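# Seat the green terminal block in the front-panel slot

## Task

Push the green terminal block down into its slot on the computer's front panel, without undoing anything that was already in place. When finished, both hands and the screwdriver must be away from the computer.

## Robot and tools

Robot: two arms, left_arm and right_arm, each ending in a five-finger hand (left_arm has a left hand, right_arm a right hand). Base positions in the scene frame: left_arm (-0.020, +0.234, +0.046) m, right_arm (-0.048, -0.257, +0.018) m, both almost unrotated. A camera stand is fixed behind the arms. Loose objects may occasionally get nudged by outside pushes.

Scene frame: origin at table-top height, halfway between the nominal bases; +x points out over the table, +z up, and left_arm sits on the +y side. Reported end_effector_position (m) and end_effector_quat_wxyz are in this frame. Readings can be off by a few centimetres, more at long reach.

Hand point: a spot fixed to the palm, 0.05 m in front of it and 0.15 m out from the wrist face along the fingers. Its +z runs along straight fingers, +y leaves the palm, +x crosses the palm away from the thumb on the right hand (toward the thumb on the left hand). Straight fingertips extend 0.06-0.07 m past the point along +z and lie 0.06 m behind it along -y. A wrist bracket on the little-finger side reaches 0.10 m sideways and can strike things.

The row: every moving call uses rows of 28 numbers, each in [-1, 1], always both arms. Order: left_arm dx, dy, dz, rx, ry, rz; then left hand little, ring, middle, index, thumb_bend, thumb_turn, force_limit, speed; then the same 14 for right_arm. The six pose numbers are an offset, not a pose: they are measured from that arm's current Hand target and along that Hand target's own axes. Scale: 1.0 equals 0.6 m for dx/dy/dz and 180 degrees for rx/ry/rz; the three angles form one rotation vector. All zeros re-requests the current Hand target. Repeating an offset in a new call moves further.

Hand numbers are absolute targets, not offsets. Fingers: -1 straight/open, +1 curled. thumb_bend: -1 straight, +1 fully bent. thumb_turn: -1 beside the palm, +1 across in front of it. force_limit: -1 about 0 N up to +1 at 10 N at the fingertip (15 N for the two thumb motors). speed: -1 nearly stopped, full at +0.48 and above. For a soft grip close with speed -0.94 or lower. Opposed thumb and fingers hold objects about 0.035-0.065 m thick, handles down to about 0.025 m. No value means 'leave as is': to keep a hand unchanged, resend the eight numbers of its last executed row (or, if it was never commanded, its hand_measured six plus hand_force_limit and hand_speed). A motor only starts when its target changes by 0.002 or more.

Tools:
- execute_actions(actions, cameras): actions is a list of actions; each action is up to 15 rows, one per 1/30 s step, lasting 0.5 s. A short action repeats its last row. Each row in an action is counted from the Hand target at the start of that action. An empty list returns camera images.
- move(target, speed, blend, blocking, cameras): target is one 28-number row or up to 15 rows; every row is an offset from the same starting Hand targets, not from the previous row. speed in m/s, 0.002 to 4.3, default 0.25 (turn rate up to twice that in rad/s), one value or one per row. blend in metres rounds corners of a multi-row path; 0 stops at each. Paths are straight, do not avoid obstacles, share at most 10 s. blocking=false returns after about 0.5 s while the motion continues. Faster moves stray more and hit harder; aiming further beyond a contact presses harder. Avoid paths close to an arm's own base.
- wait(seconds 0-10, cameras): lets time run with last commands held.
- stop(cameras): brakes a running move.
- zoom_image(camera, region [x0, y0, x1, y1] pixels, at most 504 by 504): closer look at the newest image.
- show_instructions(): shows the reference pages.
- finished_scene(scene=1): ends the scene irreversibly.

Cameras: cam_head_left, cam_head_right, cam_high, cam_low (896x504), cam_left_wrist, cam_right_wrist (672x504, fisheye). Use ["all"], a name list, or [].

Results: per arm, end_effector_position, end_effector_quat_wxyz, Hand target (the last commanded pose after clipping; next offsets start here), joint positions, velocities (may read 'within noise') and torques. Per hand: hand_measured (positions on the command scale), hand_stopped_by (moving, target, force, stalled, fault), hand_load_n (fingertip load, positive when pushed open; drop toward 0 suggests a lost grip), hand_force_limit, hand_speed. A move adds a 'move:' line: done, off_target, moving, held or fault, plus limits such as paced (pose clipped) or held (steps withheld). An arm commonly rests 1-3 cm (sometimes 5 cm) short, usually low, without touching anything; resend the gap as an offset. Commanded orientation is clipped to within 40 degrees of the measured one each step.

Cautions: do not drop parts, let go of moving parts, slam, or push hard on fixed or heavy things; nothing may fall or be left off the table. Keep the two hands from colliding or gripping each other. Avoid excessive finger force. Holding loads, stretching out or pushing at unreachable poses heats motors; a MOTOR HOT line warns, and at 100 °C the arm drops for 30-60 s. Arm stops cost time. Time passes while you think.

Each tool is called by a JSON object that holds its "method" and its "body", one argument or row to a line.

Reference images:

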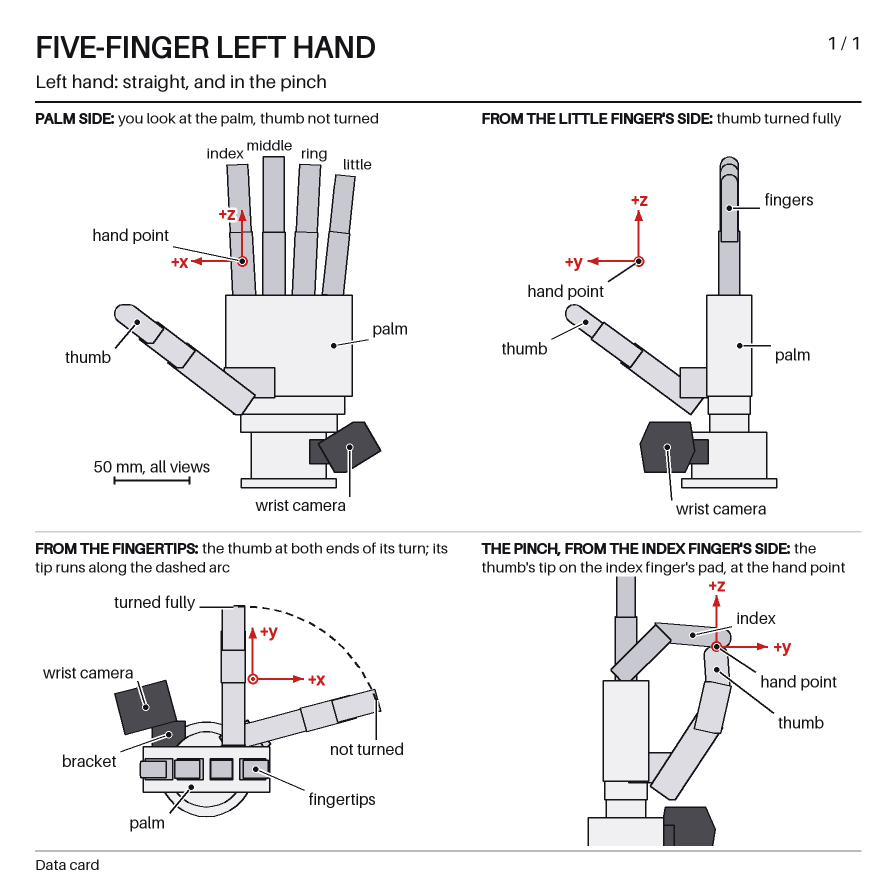

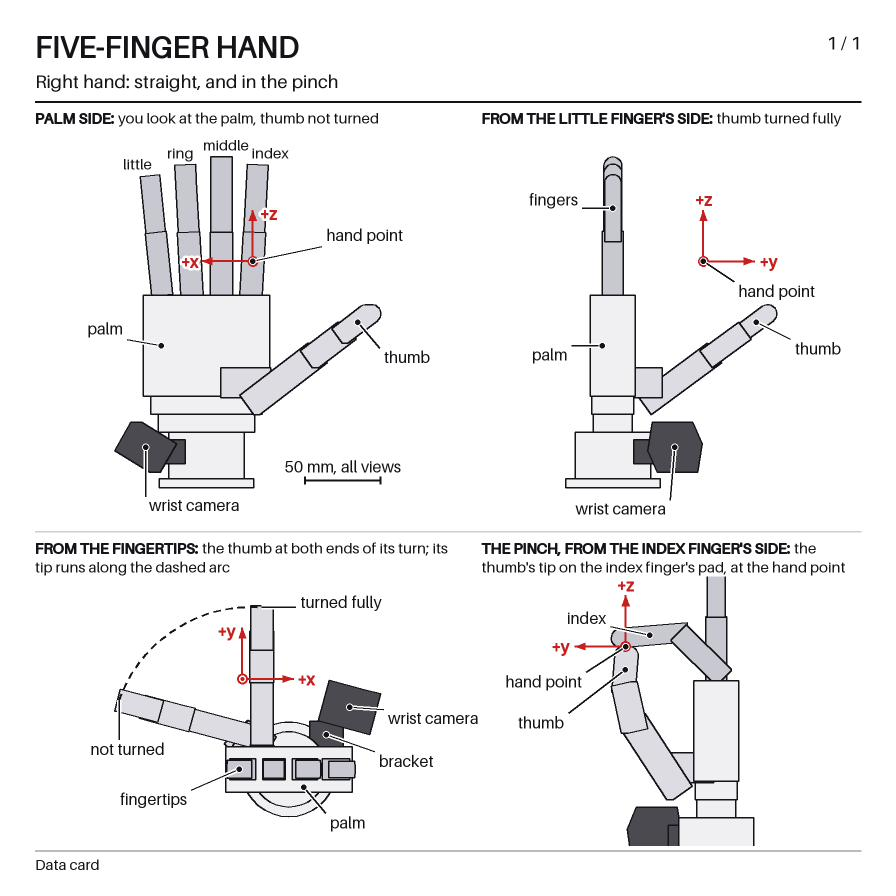

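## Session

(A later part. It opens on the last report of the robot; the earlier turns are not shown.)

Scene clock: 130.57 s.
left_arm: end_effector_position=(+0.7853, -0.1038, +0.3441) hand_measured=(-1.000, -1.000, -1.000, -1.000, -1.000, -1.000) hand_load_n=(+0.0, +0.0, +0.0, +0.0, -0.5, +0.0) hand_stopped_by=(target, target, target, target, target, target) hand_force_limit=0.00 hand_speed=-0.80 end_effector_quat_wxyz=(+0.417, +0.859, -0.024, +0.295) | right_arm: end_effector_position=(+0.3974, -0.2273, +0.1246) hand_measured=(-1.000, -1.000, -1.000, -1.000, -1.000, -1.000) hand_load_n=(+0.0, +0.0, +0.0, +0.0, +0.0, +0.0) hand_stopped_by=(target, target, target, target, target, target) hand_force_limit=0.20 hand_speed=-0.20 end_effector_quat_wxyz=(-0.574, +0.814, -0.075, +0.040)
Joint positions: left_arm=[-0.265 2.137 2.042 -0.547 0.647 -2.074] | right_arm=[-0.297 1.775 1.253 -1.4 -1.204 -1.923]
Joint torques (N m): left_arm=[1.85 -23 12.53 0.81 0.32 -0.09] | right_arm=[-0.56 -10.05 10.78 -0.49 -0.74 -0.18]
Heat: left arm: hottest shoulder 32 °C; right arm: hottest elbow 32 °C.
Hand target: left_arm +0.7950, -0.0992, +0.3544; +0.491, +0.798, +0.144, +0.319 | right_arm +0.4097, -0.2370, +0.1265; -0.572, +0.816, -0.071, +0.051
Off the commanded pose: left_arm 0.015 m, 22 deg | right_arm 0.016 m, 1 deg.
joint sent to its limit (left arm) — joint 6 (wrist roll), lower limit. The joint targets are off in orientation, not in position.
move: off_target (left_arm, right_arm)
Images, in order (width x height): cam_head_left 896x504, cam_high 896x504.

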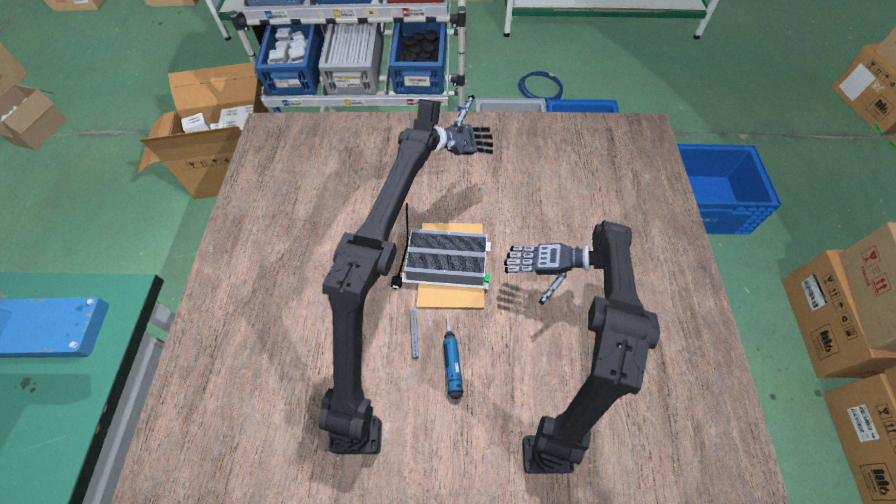

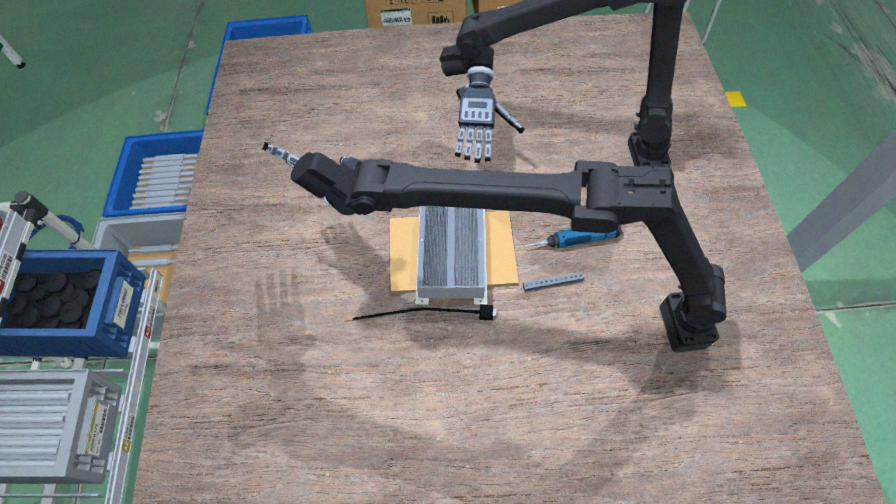

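{"method": "move", "body": {
  "target": [
    [-0.0674,-0.0772,-0.4315,-0.1010,0.0149,0.3611,-1,-1,-1,-1,-1,-1,0,-0.8,0,0,0,0,0,0,-1,-1,-1,-1,-1,-1,0.2,-0.2],
    [-0.1330,-0.2645,-0.7639,-0.2019,0.0298,0.7222,-1,-1,-1,-1,-1,-1,0,-0.8,0,0,0,0,0,0,-1,-1,-1,-1,-1,-1,0.2,-0.2]
  ],
  "speed": 0.35,
  "blend": [0.05,0],
  "cameras": ["cam_head_left","cam_high","cam_low","cam_left_wrist"]
}}

Scene clock: 137.37 s.
left_arm: end_effector_position=(+0.4529, +0.2503, +0.3262) hand_measured=(-1.000, -1.000, -1.000, -1.000, -1.000, -1.000) hand_load_n=(+0.0, +0.0, +0.0, +0.0, +0.0, -0.5) hand_stopped_by=(target, target, target, target, target, target) hand_force_limit=0.00 hand_speed=-0.80 end_effector_quat_wxyz=(+0.034, +0.345, -0.617, +0.706) | right_arm: end_effector_position=(+0.3974, -0.2273, +0.1246) hand_measured=(-1.000, -1.000, -1.000, -1.000, -1.000, -1.000) hand_load_n=(+0.0, +0.0, +0.0, +0.0, +0.0, +0.0) hand_stopped_by=(target, target, target, target, target, target) hand_force_limit=0.20 hand_speed=-0.20 end_effector_quat_wxyz=(-0.574, +0.814, -0.075, +0.040)
Joint positions: left_arm=[0.421 1.549 1.041 0.387 1.567 -0.436] | right_arm=[-0.297 1.775 1.253 -1.4 -1.204 -1.923]
Joint torques (N m): left_arm=[1.2 -13.74 7.51 1.24 0.11 0.1] | right_arm=[-0.62 -9.99 10.78 -0.5 -0.74 -0.19]
Heat: left arm: hottest shoulder 32 °C; right arm: hottest elbow 32 °C.
Hand target: left_arm +0.4502, +0.2504, +0.3301; +0.098, +0.299, -0.716, +0.624 | right_arm +0.4097, -0.2369, +0.1266; -0.572, +0.816, -0.071, +0.050
Off the commanded pose: left_arm 0.005 m, 17 deg | right_arm 0.016 m, 1 deg.
joint sent to its limit (left arm) — joint 5 (wrist yaw), upper limit. The joint targets are off in orientation, not in position.
move: off_target (left_arm, right_arm)
camera_calibration:
cam_left_wrist: T_world_to_cam=[[0.280922, 0.110255, 0.953376, -0.463897], [-0.956255, 0.116619, 0.268284, 0.314582], [-0.0816024, -0.987038, 0.138193, 0.357195], [0, 0, 0, 1]] pos_world=[0.460288, 0.367026, 0.308509]
Images, in order (width x height): cam_head_left 896x504, cam_high 896x504, cam_low 896x504, cam_left_wrist 672x504.

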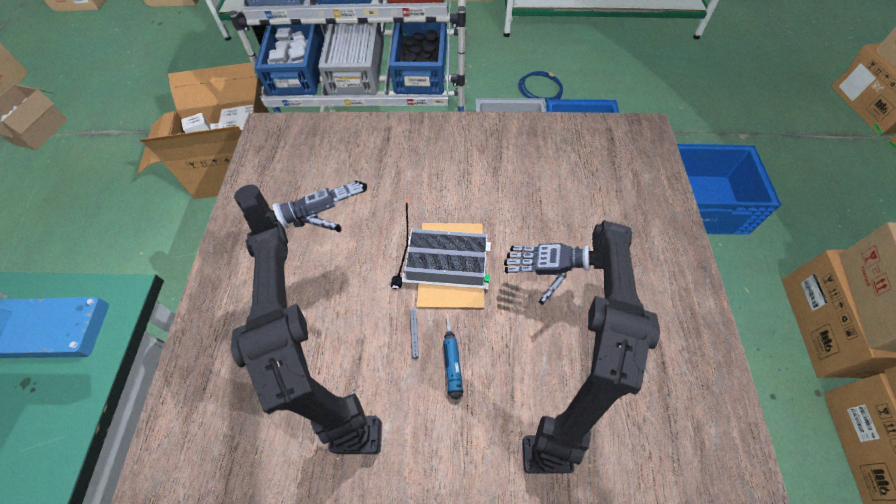

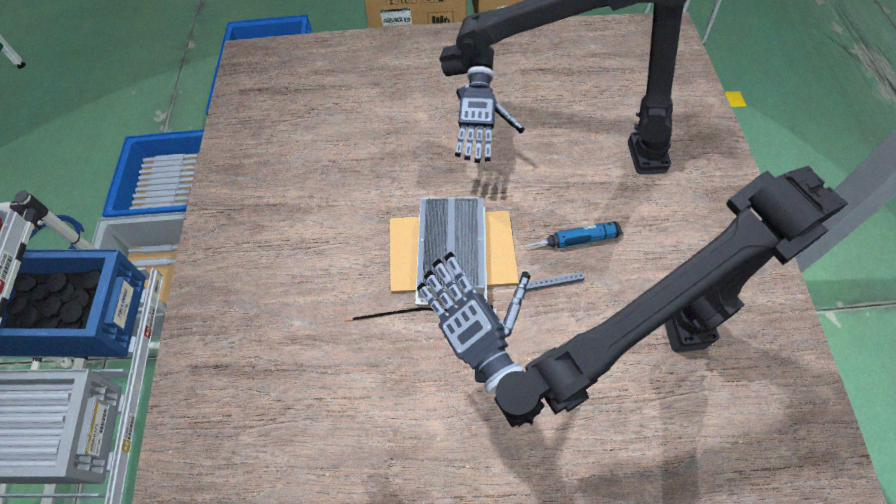

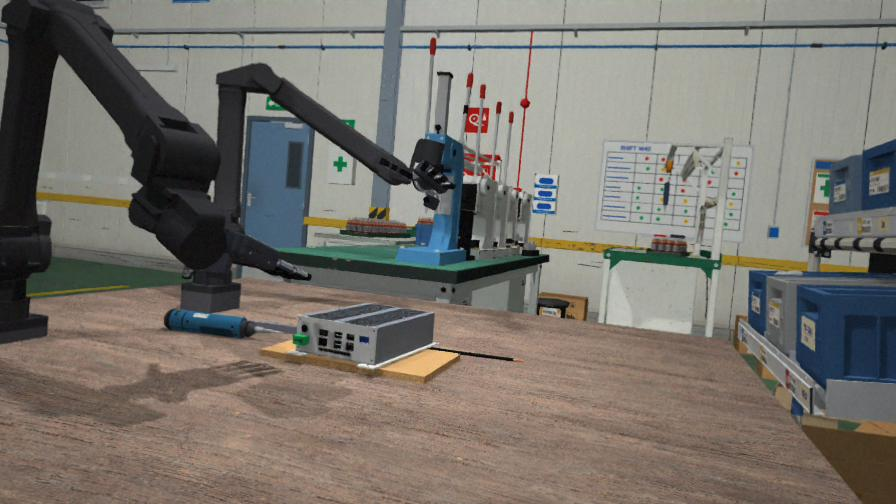

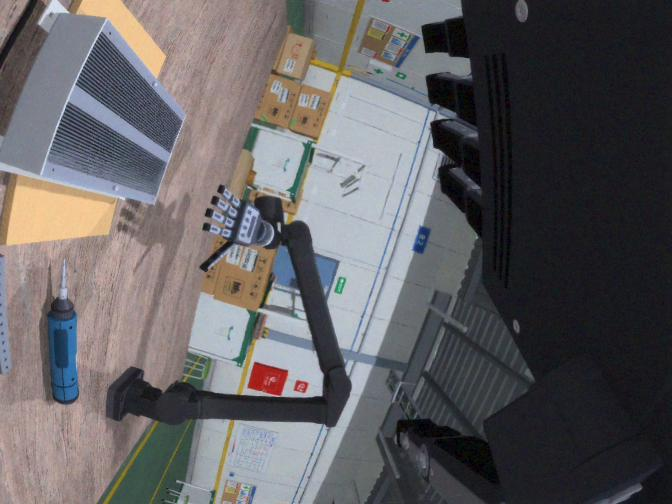

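{"method": "move", "body": {
  "target": [-0.1012,0.2129,-0.0620,-0.0507,0.0069,0.1813,-1,-1,-1,-1,-1,-1,0,-0.8,0,0,0,0,0,0,-1,-1,-1,-1,-1,-1,0.2,-0.2],
  "speed": 0.3,
  "cameras": ["cam_head_left","cam_high","cam_low","cam_left_wrist"]
}}

Scene clock: 140.23 s.
left_arm: end_effector_position=(+0.4209, +0.3069, +0.2089) hand_measured=(-1.000, -1.000, -1.000, -1.000, -1.000, -1.000) hand_load_n=(+0.0, +0.0, +0.0, +0.0, +0.0, +0.0) hand_stopped_by=(target, target, target, target, target, target) hand_force_limit=0.00 hand_speed=-0.80 end_effector_quat_wxyz=(+0.245, -0.185, +0.683, -0.663) | right_arm: end_effector_position=(+0.3974, -0.2273, +0.1246) hand_measured=(-1.000, -1.000, -1.000, -1.000, -1.000, -1.000) hand_load_n=(+0.0, +0.0, +0.0, +0.0, +0.0, +0.0) hand_stopped_by=(target, target, target, target, target, target) hand_force_limit=0.20 hand_speed=-0.20 end_effector_quat_wxyz=(-0.574, +0.814, -0.075, +0.040)
Joint positions: left_arm=[0.576 1.582 0.757 0.805 1.567 0.109] | right_arm=[-0.297 1.775 1.253 -1.4 -1.204 -1.923]
Joint torques (N m): left_arm=[1.61 -9 6.01 1.1 0.03 0.12] | right_arm=[-0.56 -9.99 10.78 -0.5 -0.74 -0.19]
Heat: left arm: hottest shoulder 32 °C; right arm: hottest elbow 32 °C.
Hand target: left_arm +0.4200, +0.3099, +0.1999; +0.051, -0.071, +0.816, -0.571 | right_arm +0.4097, -0.2369, +0.1266; -0.572, +0.816, -0.071, +0.050
Off the commanded pose: left_arm 0.009 m, 32 deg | right_arm 0.016 m, 1 deg.
joint sent to its limit (left arm) — joint 5 (wrist yaw), upper limit. The joint targets are off in orientation, not in position.
move: off_target (left_arm, right_arm)
camera_calibration:
cam_left_wrist: T_world_to_cam=[[-0.257239, -0.214846, 0.942162, -0.0206935], [-0.962265, -0.0325761, -0.270156, 0.469725], [0.088734, -0.976104, -0.198359, 0.42195], [0, 0, 0, 1]] pos_world=[0.409236, 0.422723, 0.230093]
Images, in order (width x height): cam_head_left 896x504, cam_high 896x504, cam_low 896x504, cam_left_wrist 672x504.

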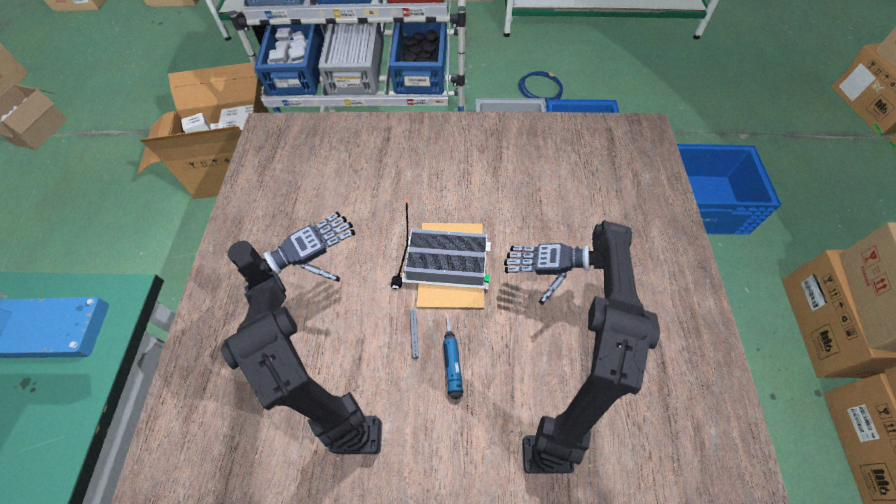

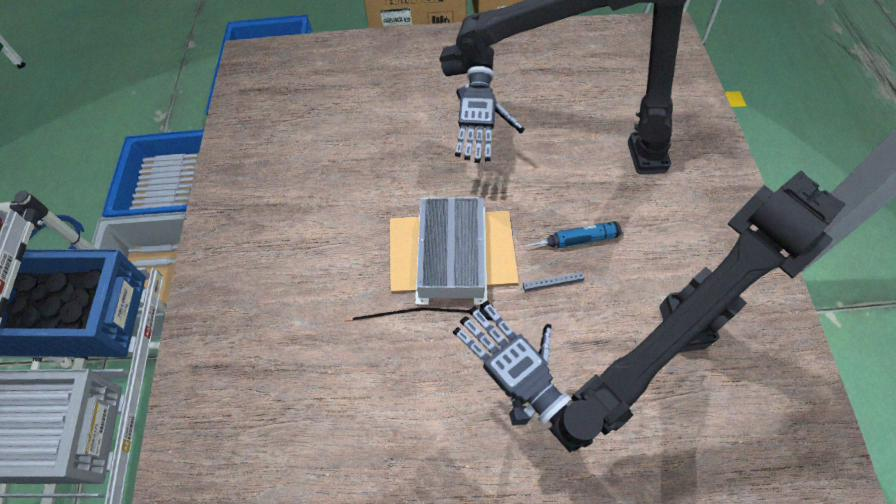

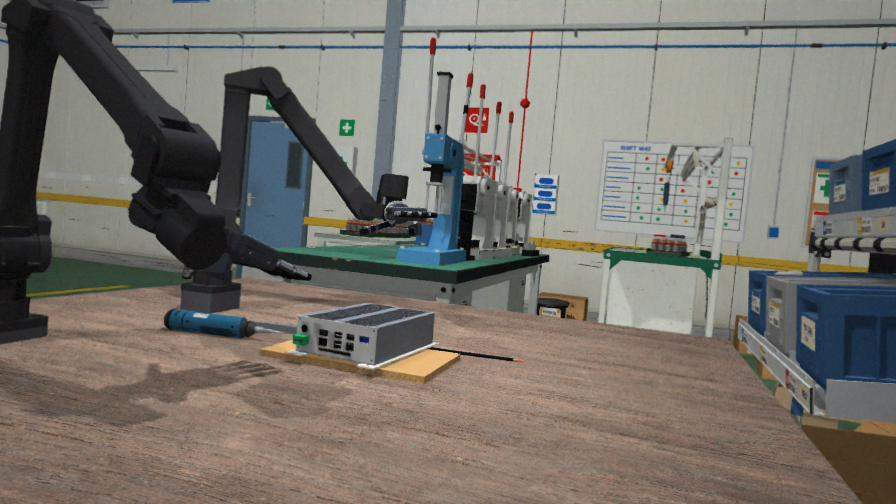

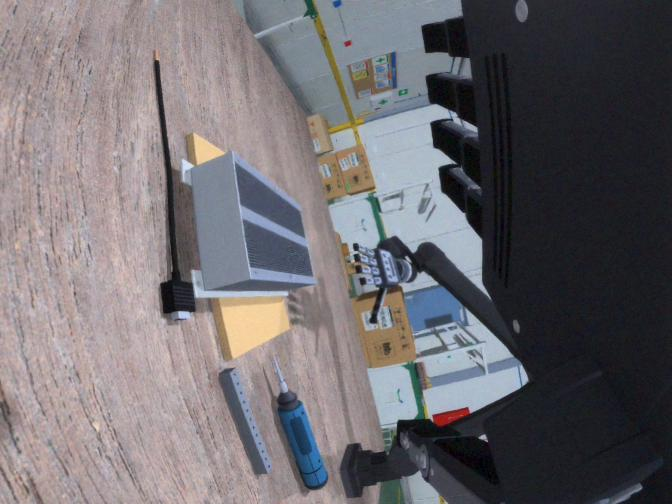

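{"method": "move", "body": {
  "target": [
    [-0.0628,-0.0880,-0.0022,0.2549,-0.1667,-0.2890,-1,-1,-1,-1,-1,-1,0,-0.8,0,0,0,0,0,0,-1,-1,-1,-1,-1,-1,0.2,-0.2],
    [-0.1054,-0.0584,0.1606,0.4249,-0.2779,-0.4816,-1,-1,-1,-1,-1,-1,0,-0.8,0,0,0,0,0,0,-1,-1,-1,-1,-1,-1,0.2,-0.2]
  ],
  "speed": 0.35,
  "blend": [0.03,0],
  "cameras": ["cam_head_left","cam_high","cam_low","cam_left_wrist"]
}}

Scene clock: 145.27 s.
left_arm: end_effector_position=(+0.4997, +0.2218, +0.2165) hand_measured=(-1.000, -1.000, -1.000, -1.000, -1.000, -1.000) hand_load_n=(-0.5, +0.5, +0.0, +0.0, +0.0, +0.0) hand_stopped_by=(target, target, target, target, target, target) hand_force_limit=0.00 hand_speed=-0.80 end_effector_quat_wxyz=(-0.007, +0.693, -0.006, +0.721) | right_arm: end_effector_position=(+0.3974, -0.2273, +0.1246) hand_measured=(-1.000, -1.000, -1.000, -1.000, -1.000, -1.000) hand_load_n=(+0.0, -0.5, +0.0, +0.0, +0.0, +0.0) hand_stopped_by=(target, target, target, target, target, target) hand_force_limit=0.20 hand_speed=-0.20 end_effector_quat_wxyz=(-0.574, +0.814, -0.075, +0.040)
Joint positions: left_arm=[0.11 1.715 0.445 1.311 0.146 -1.559] | right_arm=[-0.297 1.775 1.253 -1.4 -1.204 -1.923]
Joint torques (N m): left_arm=[0.62 -7.41 3.77 1.37 -0.23 -0.08] | right_arm=[-0.56 -10.05 10.78 -0.49 -0.74 -0.18]
Heat: left arm: hottest shoulder 32 °C; right arm: hottest elbow 32 °C.
Hand target: left_arm +0.5000, +0.2198, +0.1999; +0.000, +0.707, -0.001, +0.707 | right_arm +0.4097, -0.2369, +0.1266; -0.572, +0.816, -0.071, +0.050
Off the commanded pose: left_arm 0.017 m, 3 deg | right_arm 0.016 m, 1 deg.
move: off_target (left_arm, right_arm)
camera_calibration:
cam_left_wrist: T_world_to_cam=[[0.0141945, 0.963623, 0.266889, -0.276631], [-0.563004, -0.212881, 0.798566, 0.153837], [0.826332, -0.161595, 0.539502, -0.375563], [0, 0, 0, 1]] pos_world=[0.400877, 0.238628, 0.153597]
Images, in order (width x height): cam_head_left 896x504, cam_high 896x504, cam_low 896x504, cam_left_wrist 672x504.

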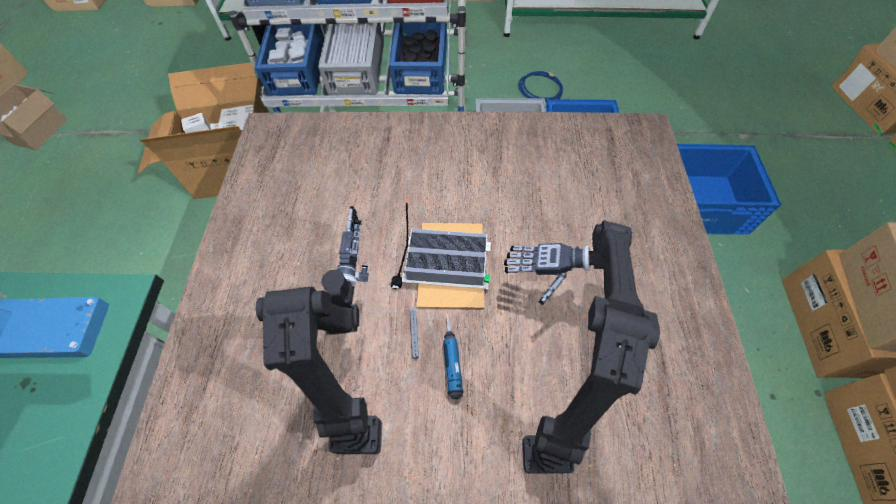

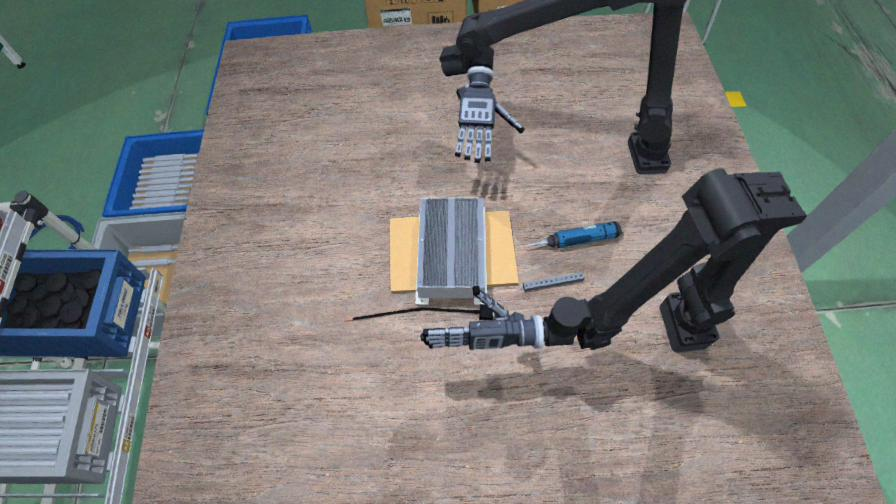

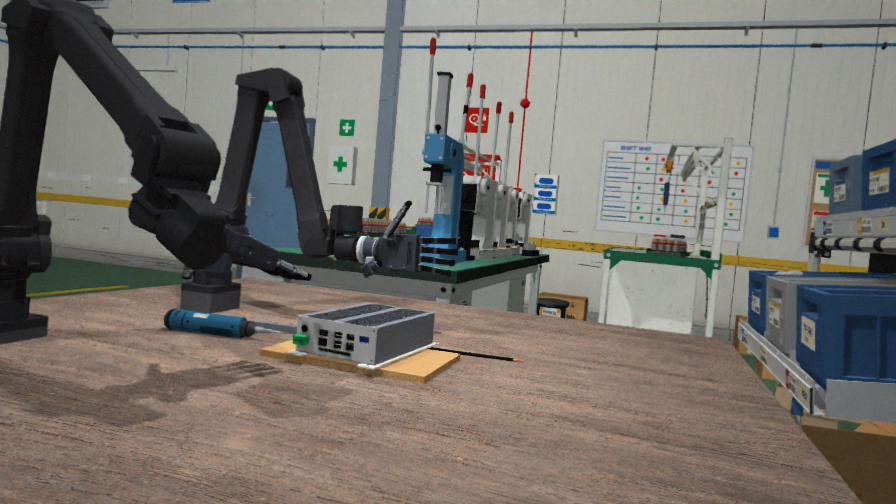

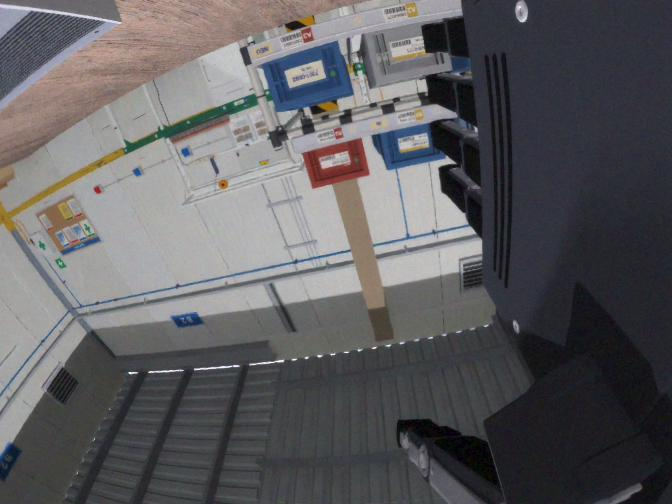

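{"method": "move", "body": {
  "target": [-0.1417,0.0583,0,0,0,0,-1,-1,-1,-1,-1,-1,0,-0.8,0,0,0,0,0,0,-1,-1,-1,-1,-1,-1,0.2,-0.2],
  "speed": 0.15,
  "cameras": ["cam_head_left","cam_high","cam_low","cam_left_wrist"]
}}

Scene clock: 146.77 s.
left_arm: end_effector_position=(+0.4982, +0.1869, +0.1173) hand_measured=(-1.000, -1.000, -1.000, -1.000, -1.000, -1.000) hand_load_n=(+0.0, +0.0, +0.0, +0.0, +0.0, +0.0) hand_stopped_by=(target, target, target, target, target, target) hand_force_limit=0.00 hand_speed=-0.80 end_effector_quat_wxyz=(-0.002, +0.721, -0.004, +0.693) | right_arm: end_effector_position=(+0.3974, -0.2273, +0.1246) hand_measured=(-1.000, -1.000, -1.000, -1.000, -1.000, -1.000) hand_load_n=(+0.0, +0.0, +0.0, +0.0, +0.0, +0.0) hand_stopped_by=(target, target, target, target, target, target) hand_force_limit=0.20 hand_speed=-0.20 end_effector_quat_wxyz=(-0.574, +0.814, -0.075, +0.040)
Joint positions: left_arm=[0.006 2.054 0.462 1.552 0.046 -1.56] | right_arm=[-0.297 1.775 1.253 -1.4 -1.204 -1.923]
Joint torques (N m): left_arm=[0.56 -9.58 2.59 2.74 -0.23 -0.06] | right_arm=[-0.62 -10.05 10.78 -0.49 -0.74 -0.19]
Heat: left arm: hottest shoulder 32 °C; right arm: hottest elbow 33 °C.
Hand target: left_arm +0.5000, +0.1848, +0.1148; +0.000, +0.707, -0.001, +0.707 | right_arm +0.4097, -0.2369, +0.1266; -0.572, +0.816, -0.071, +0.050
Off the commanded pose: left_arm 0.004 m, 2 deg | right_arm 0.016 m, 1 deg.
joint sent to its limit (left arm) — joint 4 (wrist pitch), upper limit. The joint targets still meet the commanded pose.
move: off_target (right_arm)
camera_calibration:
cam_left_wrist: T_world_to_cam=[[0.0383256, 0.965754, 0.256614, -0.227792], [-0.497979, -0.204183, 0.842808, 0.185599], [0.866342, -0.160089, 0.4731, -0.338948], [0, 0, 0, 1]] pos_world=[0.394799, 0.203625, 0.0623864]
Images, in order (width x height): cam_head_left 896x504, cam_high 896x504, cam_low 896x504, cam_left_wrist 672x504.

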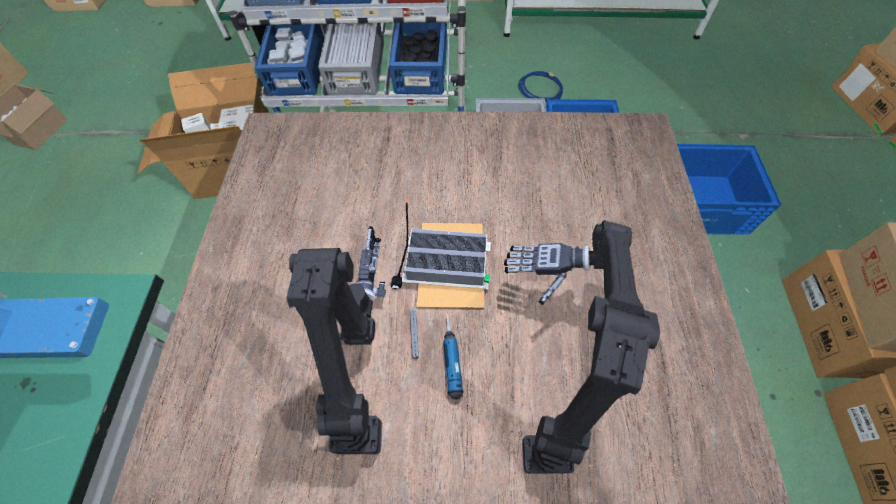

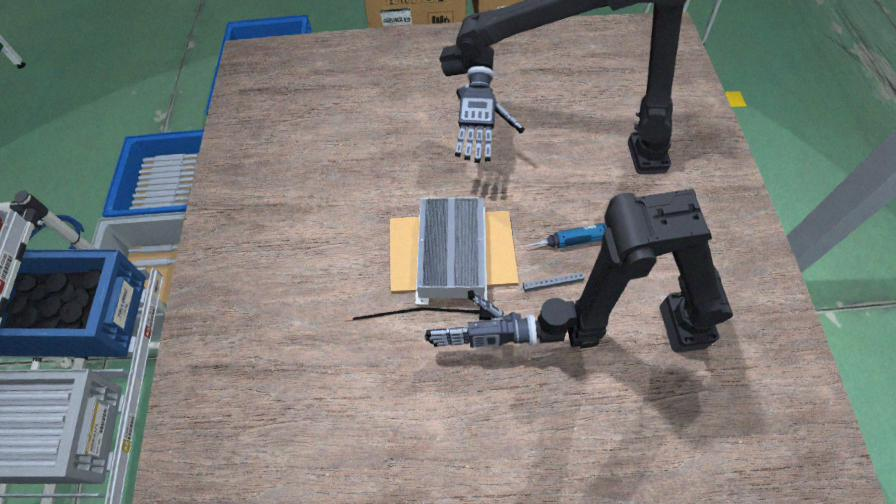

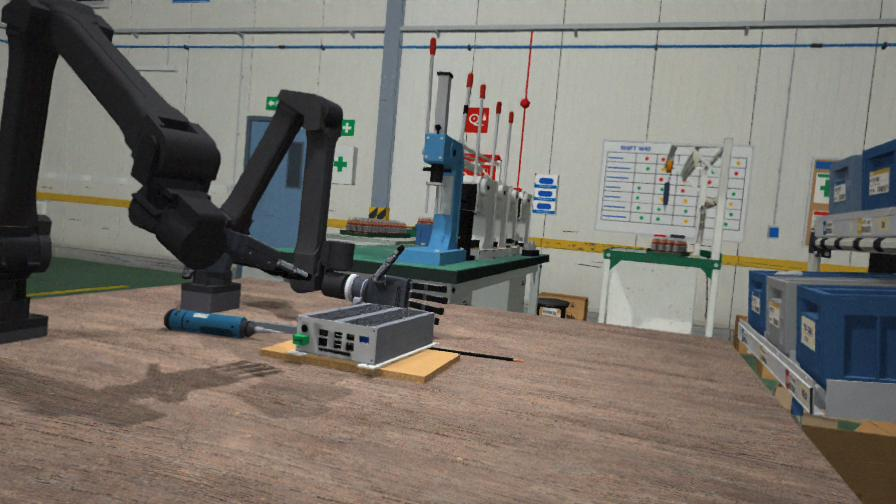

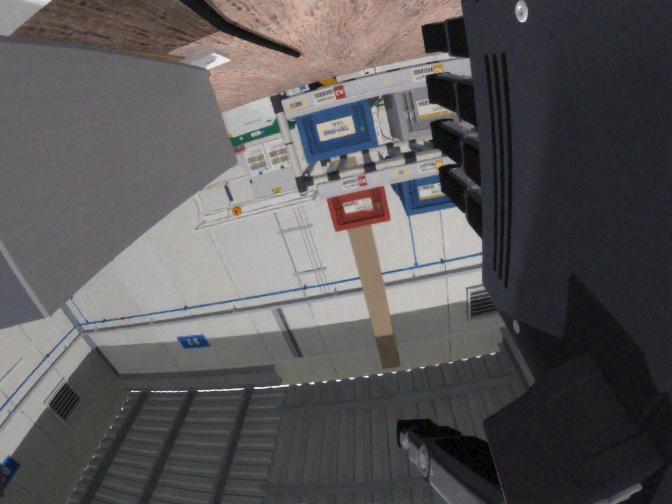

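{"method": "move", "body": {
  "target": [-0.0033,0.0333,-0.025,0,-0.0833,0,-1,-1,-1,-1,-1,-1,0,-0.8,0,0,0,0,0,0,-1,-1,-1,-1,-1,-1,0.2,-0.2],
  "speed": 0.12,
  "cameras": ["cam_head_left","cam_high","cam_low","cam_left_wrist"]
}}

{"method": "zoom_image", "body": {
  "camera": "cam_high",
  "region": [380, 220, 560, 360]
}}

{"method": "zoom_image", "body": {
  "camera": "cam_head_left",
  "region": [340, 200, 440, 310]
}}

Scene clock: 148.87 s.
left_arm: end_effector_position=(+0.4864, +0.1678, +0.1106) hand_measured=(-1.000, -1.000, -1.000, -1.000, -1.000, -1.000) hand_load_n=(+0.0, +0.0, +0.0, +0.0, +0.0, +0.0) hand_stopped_by=(target, target, target, target, target, target) hand_force_limit=0.00 hand_speed=-0.80 end_effector_quat_wxyz=(-0.004, +0.792, -0.003, +0.611) | right_arm: end_effector_position=(+0.3974, -0.2273, +0.1246) hand_measured=(-1.000, -1.000, -1.000, -1.000, -1.000, -1.000) hand_load_n=(+0.0, +0.0, +0.0, +0.0, +0.0, +0.0) hand_stopped_by=(target, target, target, target, target, target) hand_force_limit=0.20 hand_speed=-0.20 end_effector_quat_wxyz=(-0.574, +0.814, -0.075, +0.040)
Joint positions: left_arm=[-0.057 1.815 0.402 1.156 -0.022 -1.567] | right_arm=[-0.297 1.775 1.253 -1.4 -1.204 -1.923]
Joint torques (N m): left_arm=[0.44 -11.16 2.81 1.2 -0.23 -0.13] | right_arm=[-0.56 -10.05 10.78 -0.5 -0.74 -0.19]
Heat: left arm: hottest shoulder 32 °C; right arm: hottest elbow 33 °C.
Hand target: left_arm +0.4850, +0.1651, +0.1129; +0.000, +0.793, -0.001, +0.609 | right_arm +0.4097, -0.2369, +0.1266; -0.572, +0.816, -0.071, +0.050
Off the commanded pose: left_arm 0.004 m, 1 deg | right_arm 0.016 m, 1 deg.
move: off_target (right_arm)
camera_calibration:
cam_left_wrist: T_world_to_cam=[[0.0878225, 0.96595, 0.243366, -0.229831], [-0.303339, -0.206775, 0.930177, 0.0775837], [0.948827, -0.155513, 0.274851, -0.347549], [0, 0, 0, 1]] pos_world=[0.373482, 0.183999, 0.0792908]
Images, in order (width x height): cam_head_left 896x504, cam_high 896x504, cam_low 896x504, cam_left_wrist 672x504.

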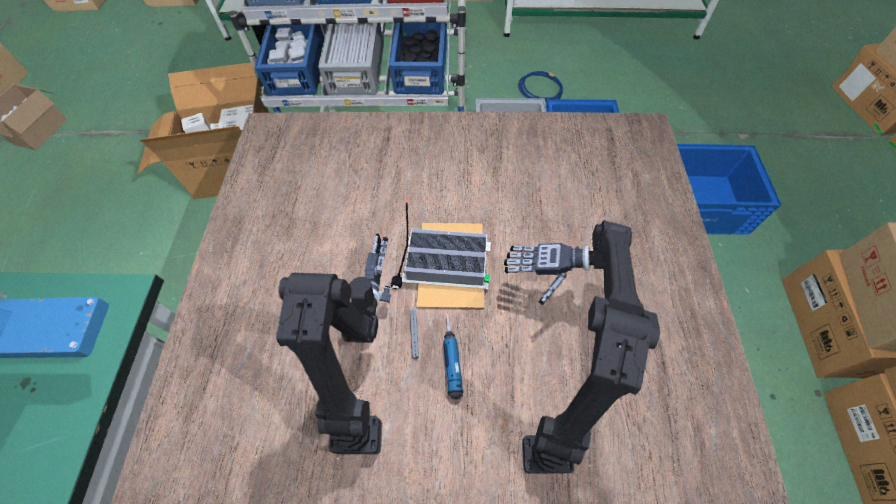

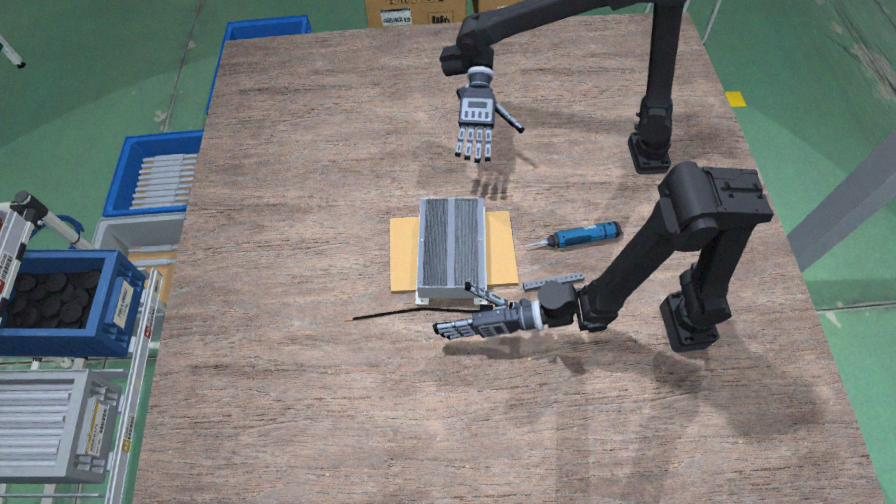

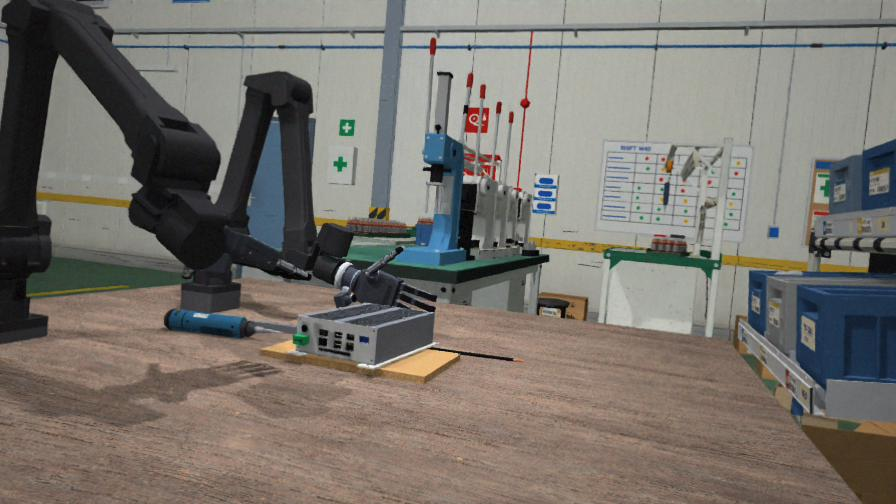

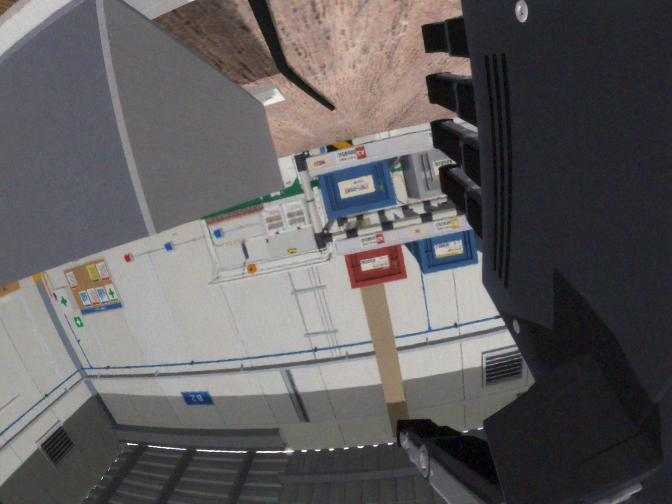

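Scaled by 2.800 from the camera's 896x504 image, which has a finer 1280x720 frame.

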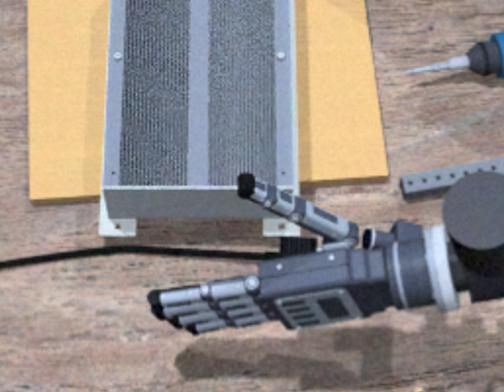

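Scaled by 4.582 from the camera's 896x504 image, which has a finer 1280x720 frame.

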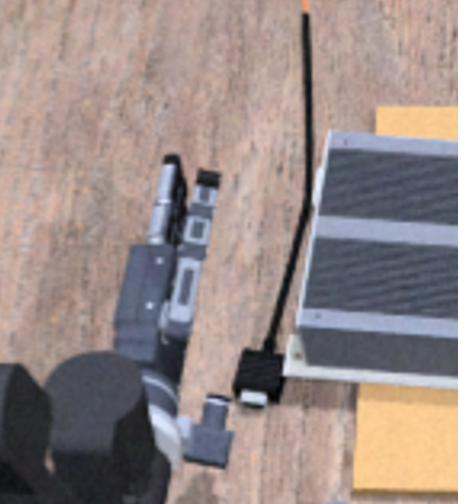

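{"method": "move", "body": {
  "target": [0,0.11,0,0,0,0,-1,-1,-1,-1,-1,-1,0,-0.8,0,0,0,0,0,0,-1,-1,-1,-1,-1,-1,0.2,-0.2],
  "speed": 0.08,
  "cameras": ["cam_head_left","cam_high","cam_low","cam_left_wrist"]
}}

{"method": "zoom_image", "body": {
  "camera": "cam_high",
  "region": [380, 220, 560, 360]
}}

{"method": "zoom_image", "body": {
  "camera": "cam_head_left",
  "region": [340, 200, 440, 310]
}}

Scene clock: 150.67 s.
left_arm: end_effector_position=(+0.4771, +0.1029, +0.1049) hand_measured=(-1.000, -1.000, -1.000, -1.000, -1.000, -1.000) hand_load_n=(+0.0, +0.0, +0.0, +0.0, +0.0, +0.0) hand_stopped_by=(target, target, target, target, target, target) hand_force_limit=0.00 hand_speed=-0.80 end_effector_quat_wxyz=(-0.005, +0.798, -0.005, +0.603) | right_arm: end_effector_position=(+0.3974, -0.2273, +0.1246) hand_measured=(-1.000, -1.000, -1.000, -1.000, -1.000, -1.000) hand_load_n=(+0.0, +0.0, +0.0, +0.0, +0.0, -0.5) hand_stopped_by=(target, target, target, target, target, target) hand_force_limit=0.20 hand_speed=-0.20 end_effector_quat_wxyz=(-0.574, +0.814, -0.075, +0.040)
Joint positions: left_arm=[-0.267 1.815 0.402 1.13 -0.223 -1.621] | right_arm=[-0.297 1.775 1.253 -1.4 -1.204 -1.923]
Joint torques (N m): left_arm=[0.56 -10.75 4.6 1.25 -0.27 -0.09] | right_arm=[-0.56 -10.05 10.78 -0.49 -0.74 -0.19]
Heat: left arm: hottest shoulder 32 °C; right arm: hottest elbow 33 °C.
Hand target: left_arm +0.4849, +0.0990, +0.1128; +0.000, +0.793, -0.001, +0.609 | right_arm +0.4097, -0.2369, +0.1266; -0.572, +0.816, -0.071, +0.050
Off the commanded pose: left_arm 0.012 m, 1 deg | right_arm 0.016 m, 1 deg.
move: off_target (left_arm, right_arm)
camera_calibration:
cam_left_wrist: T_world_to_cam=[[0.0943702, 0.964838, 0.24532, -0.168101], [-0.286278, -0.209711, 0.934915, 0.058391], [0.953488, -0.158458, 0.256422, -0.347236], [0, 0, 0, 1]] pos_world=[0.363665, 0.119413, 0.0756869]
Images, in order (width x height): cam_head_left 896x504, cam_high 896x504, cam_low 896x504, cam_left_wrist 672x504.

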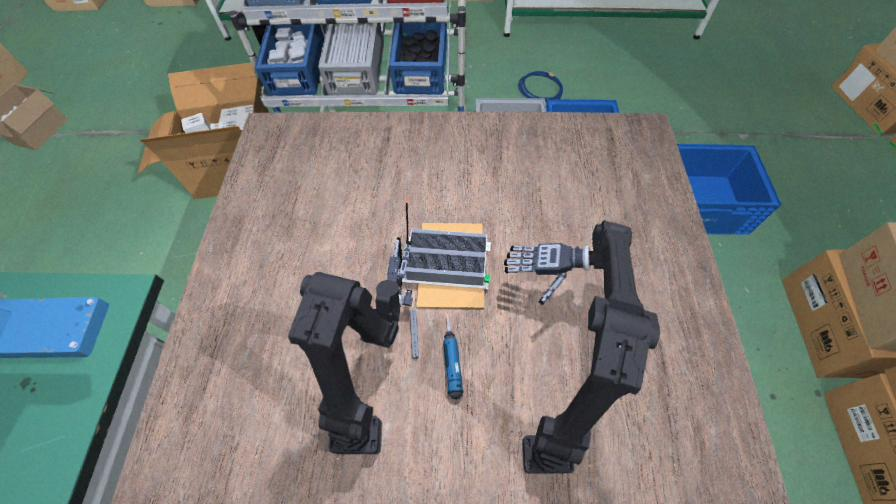

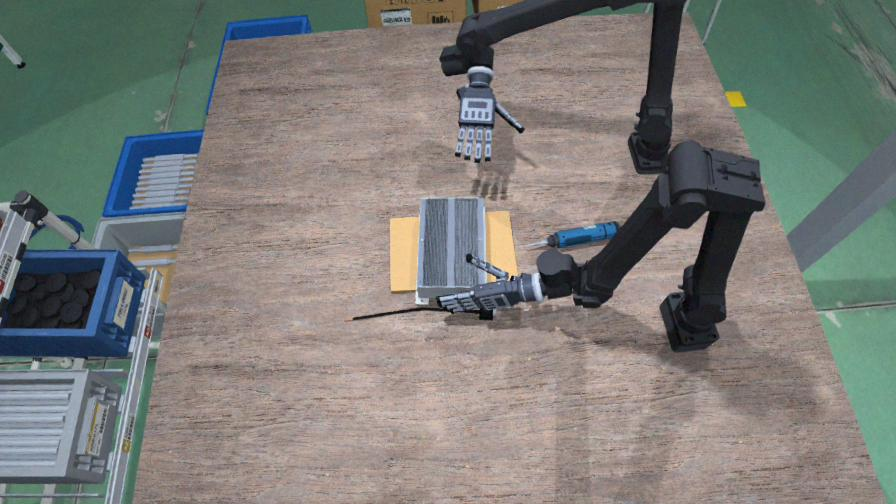

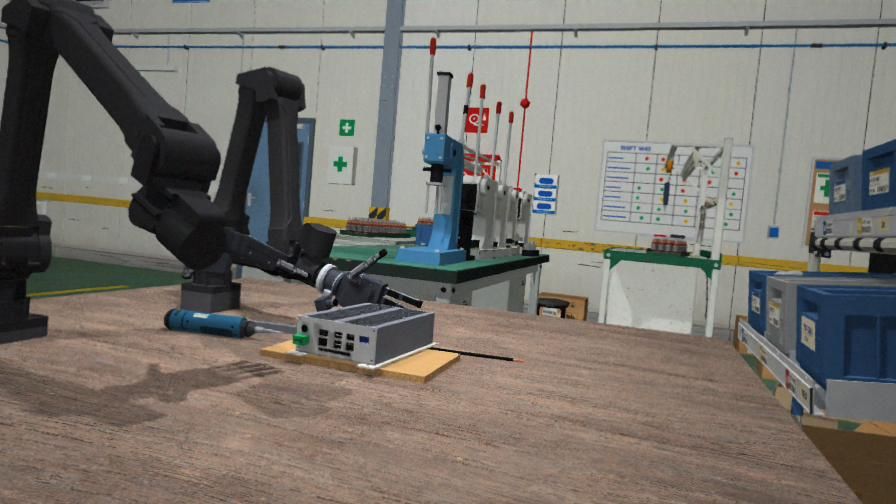

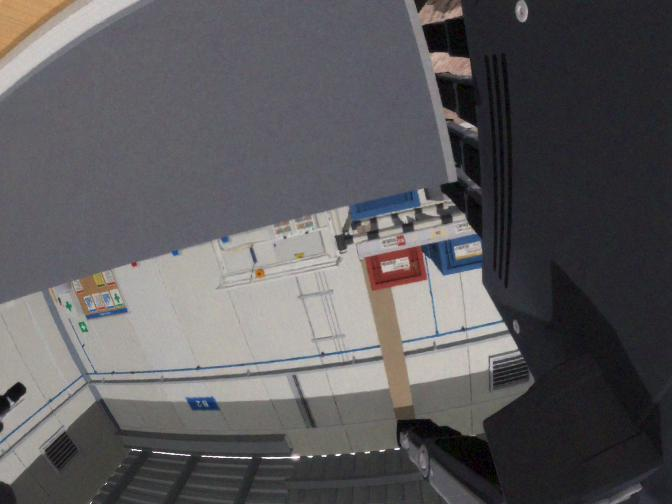

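Scaled by 2.800 from the camera's 896x504 image, which has a finer 1280x720 frame.

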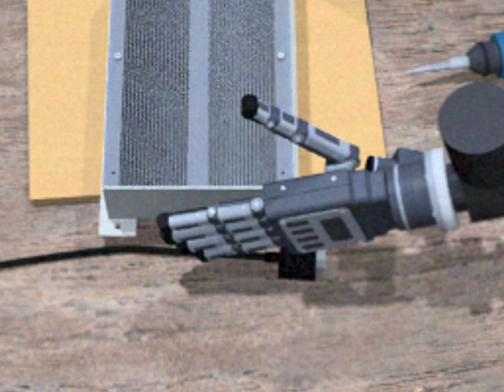

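Scaled by 4.582 from the camera's 896x504 image, which has a finer 1280x720 frame.

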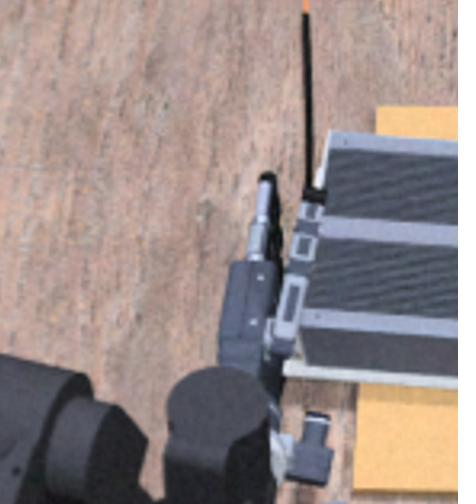

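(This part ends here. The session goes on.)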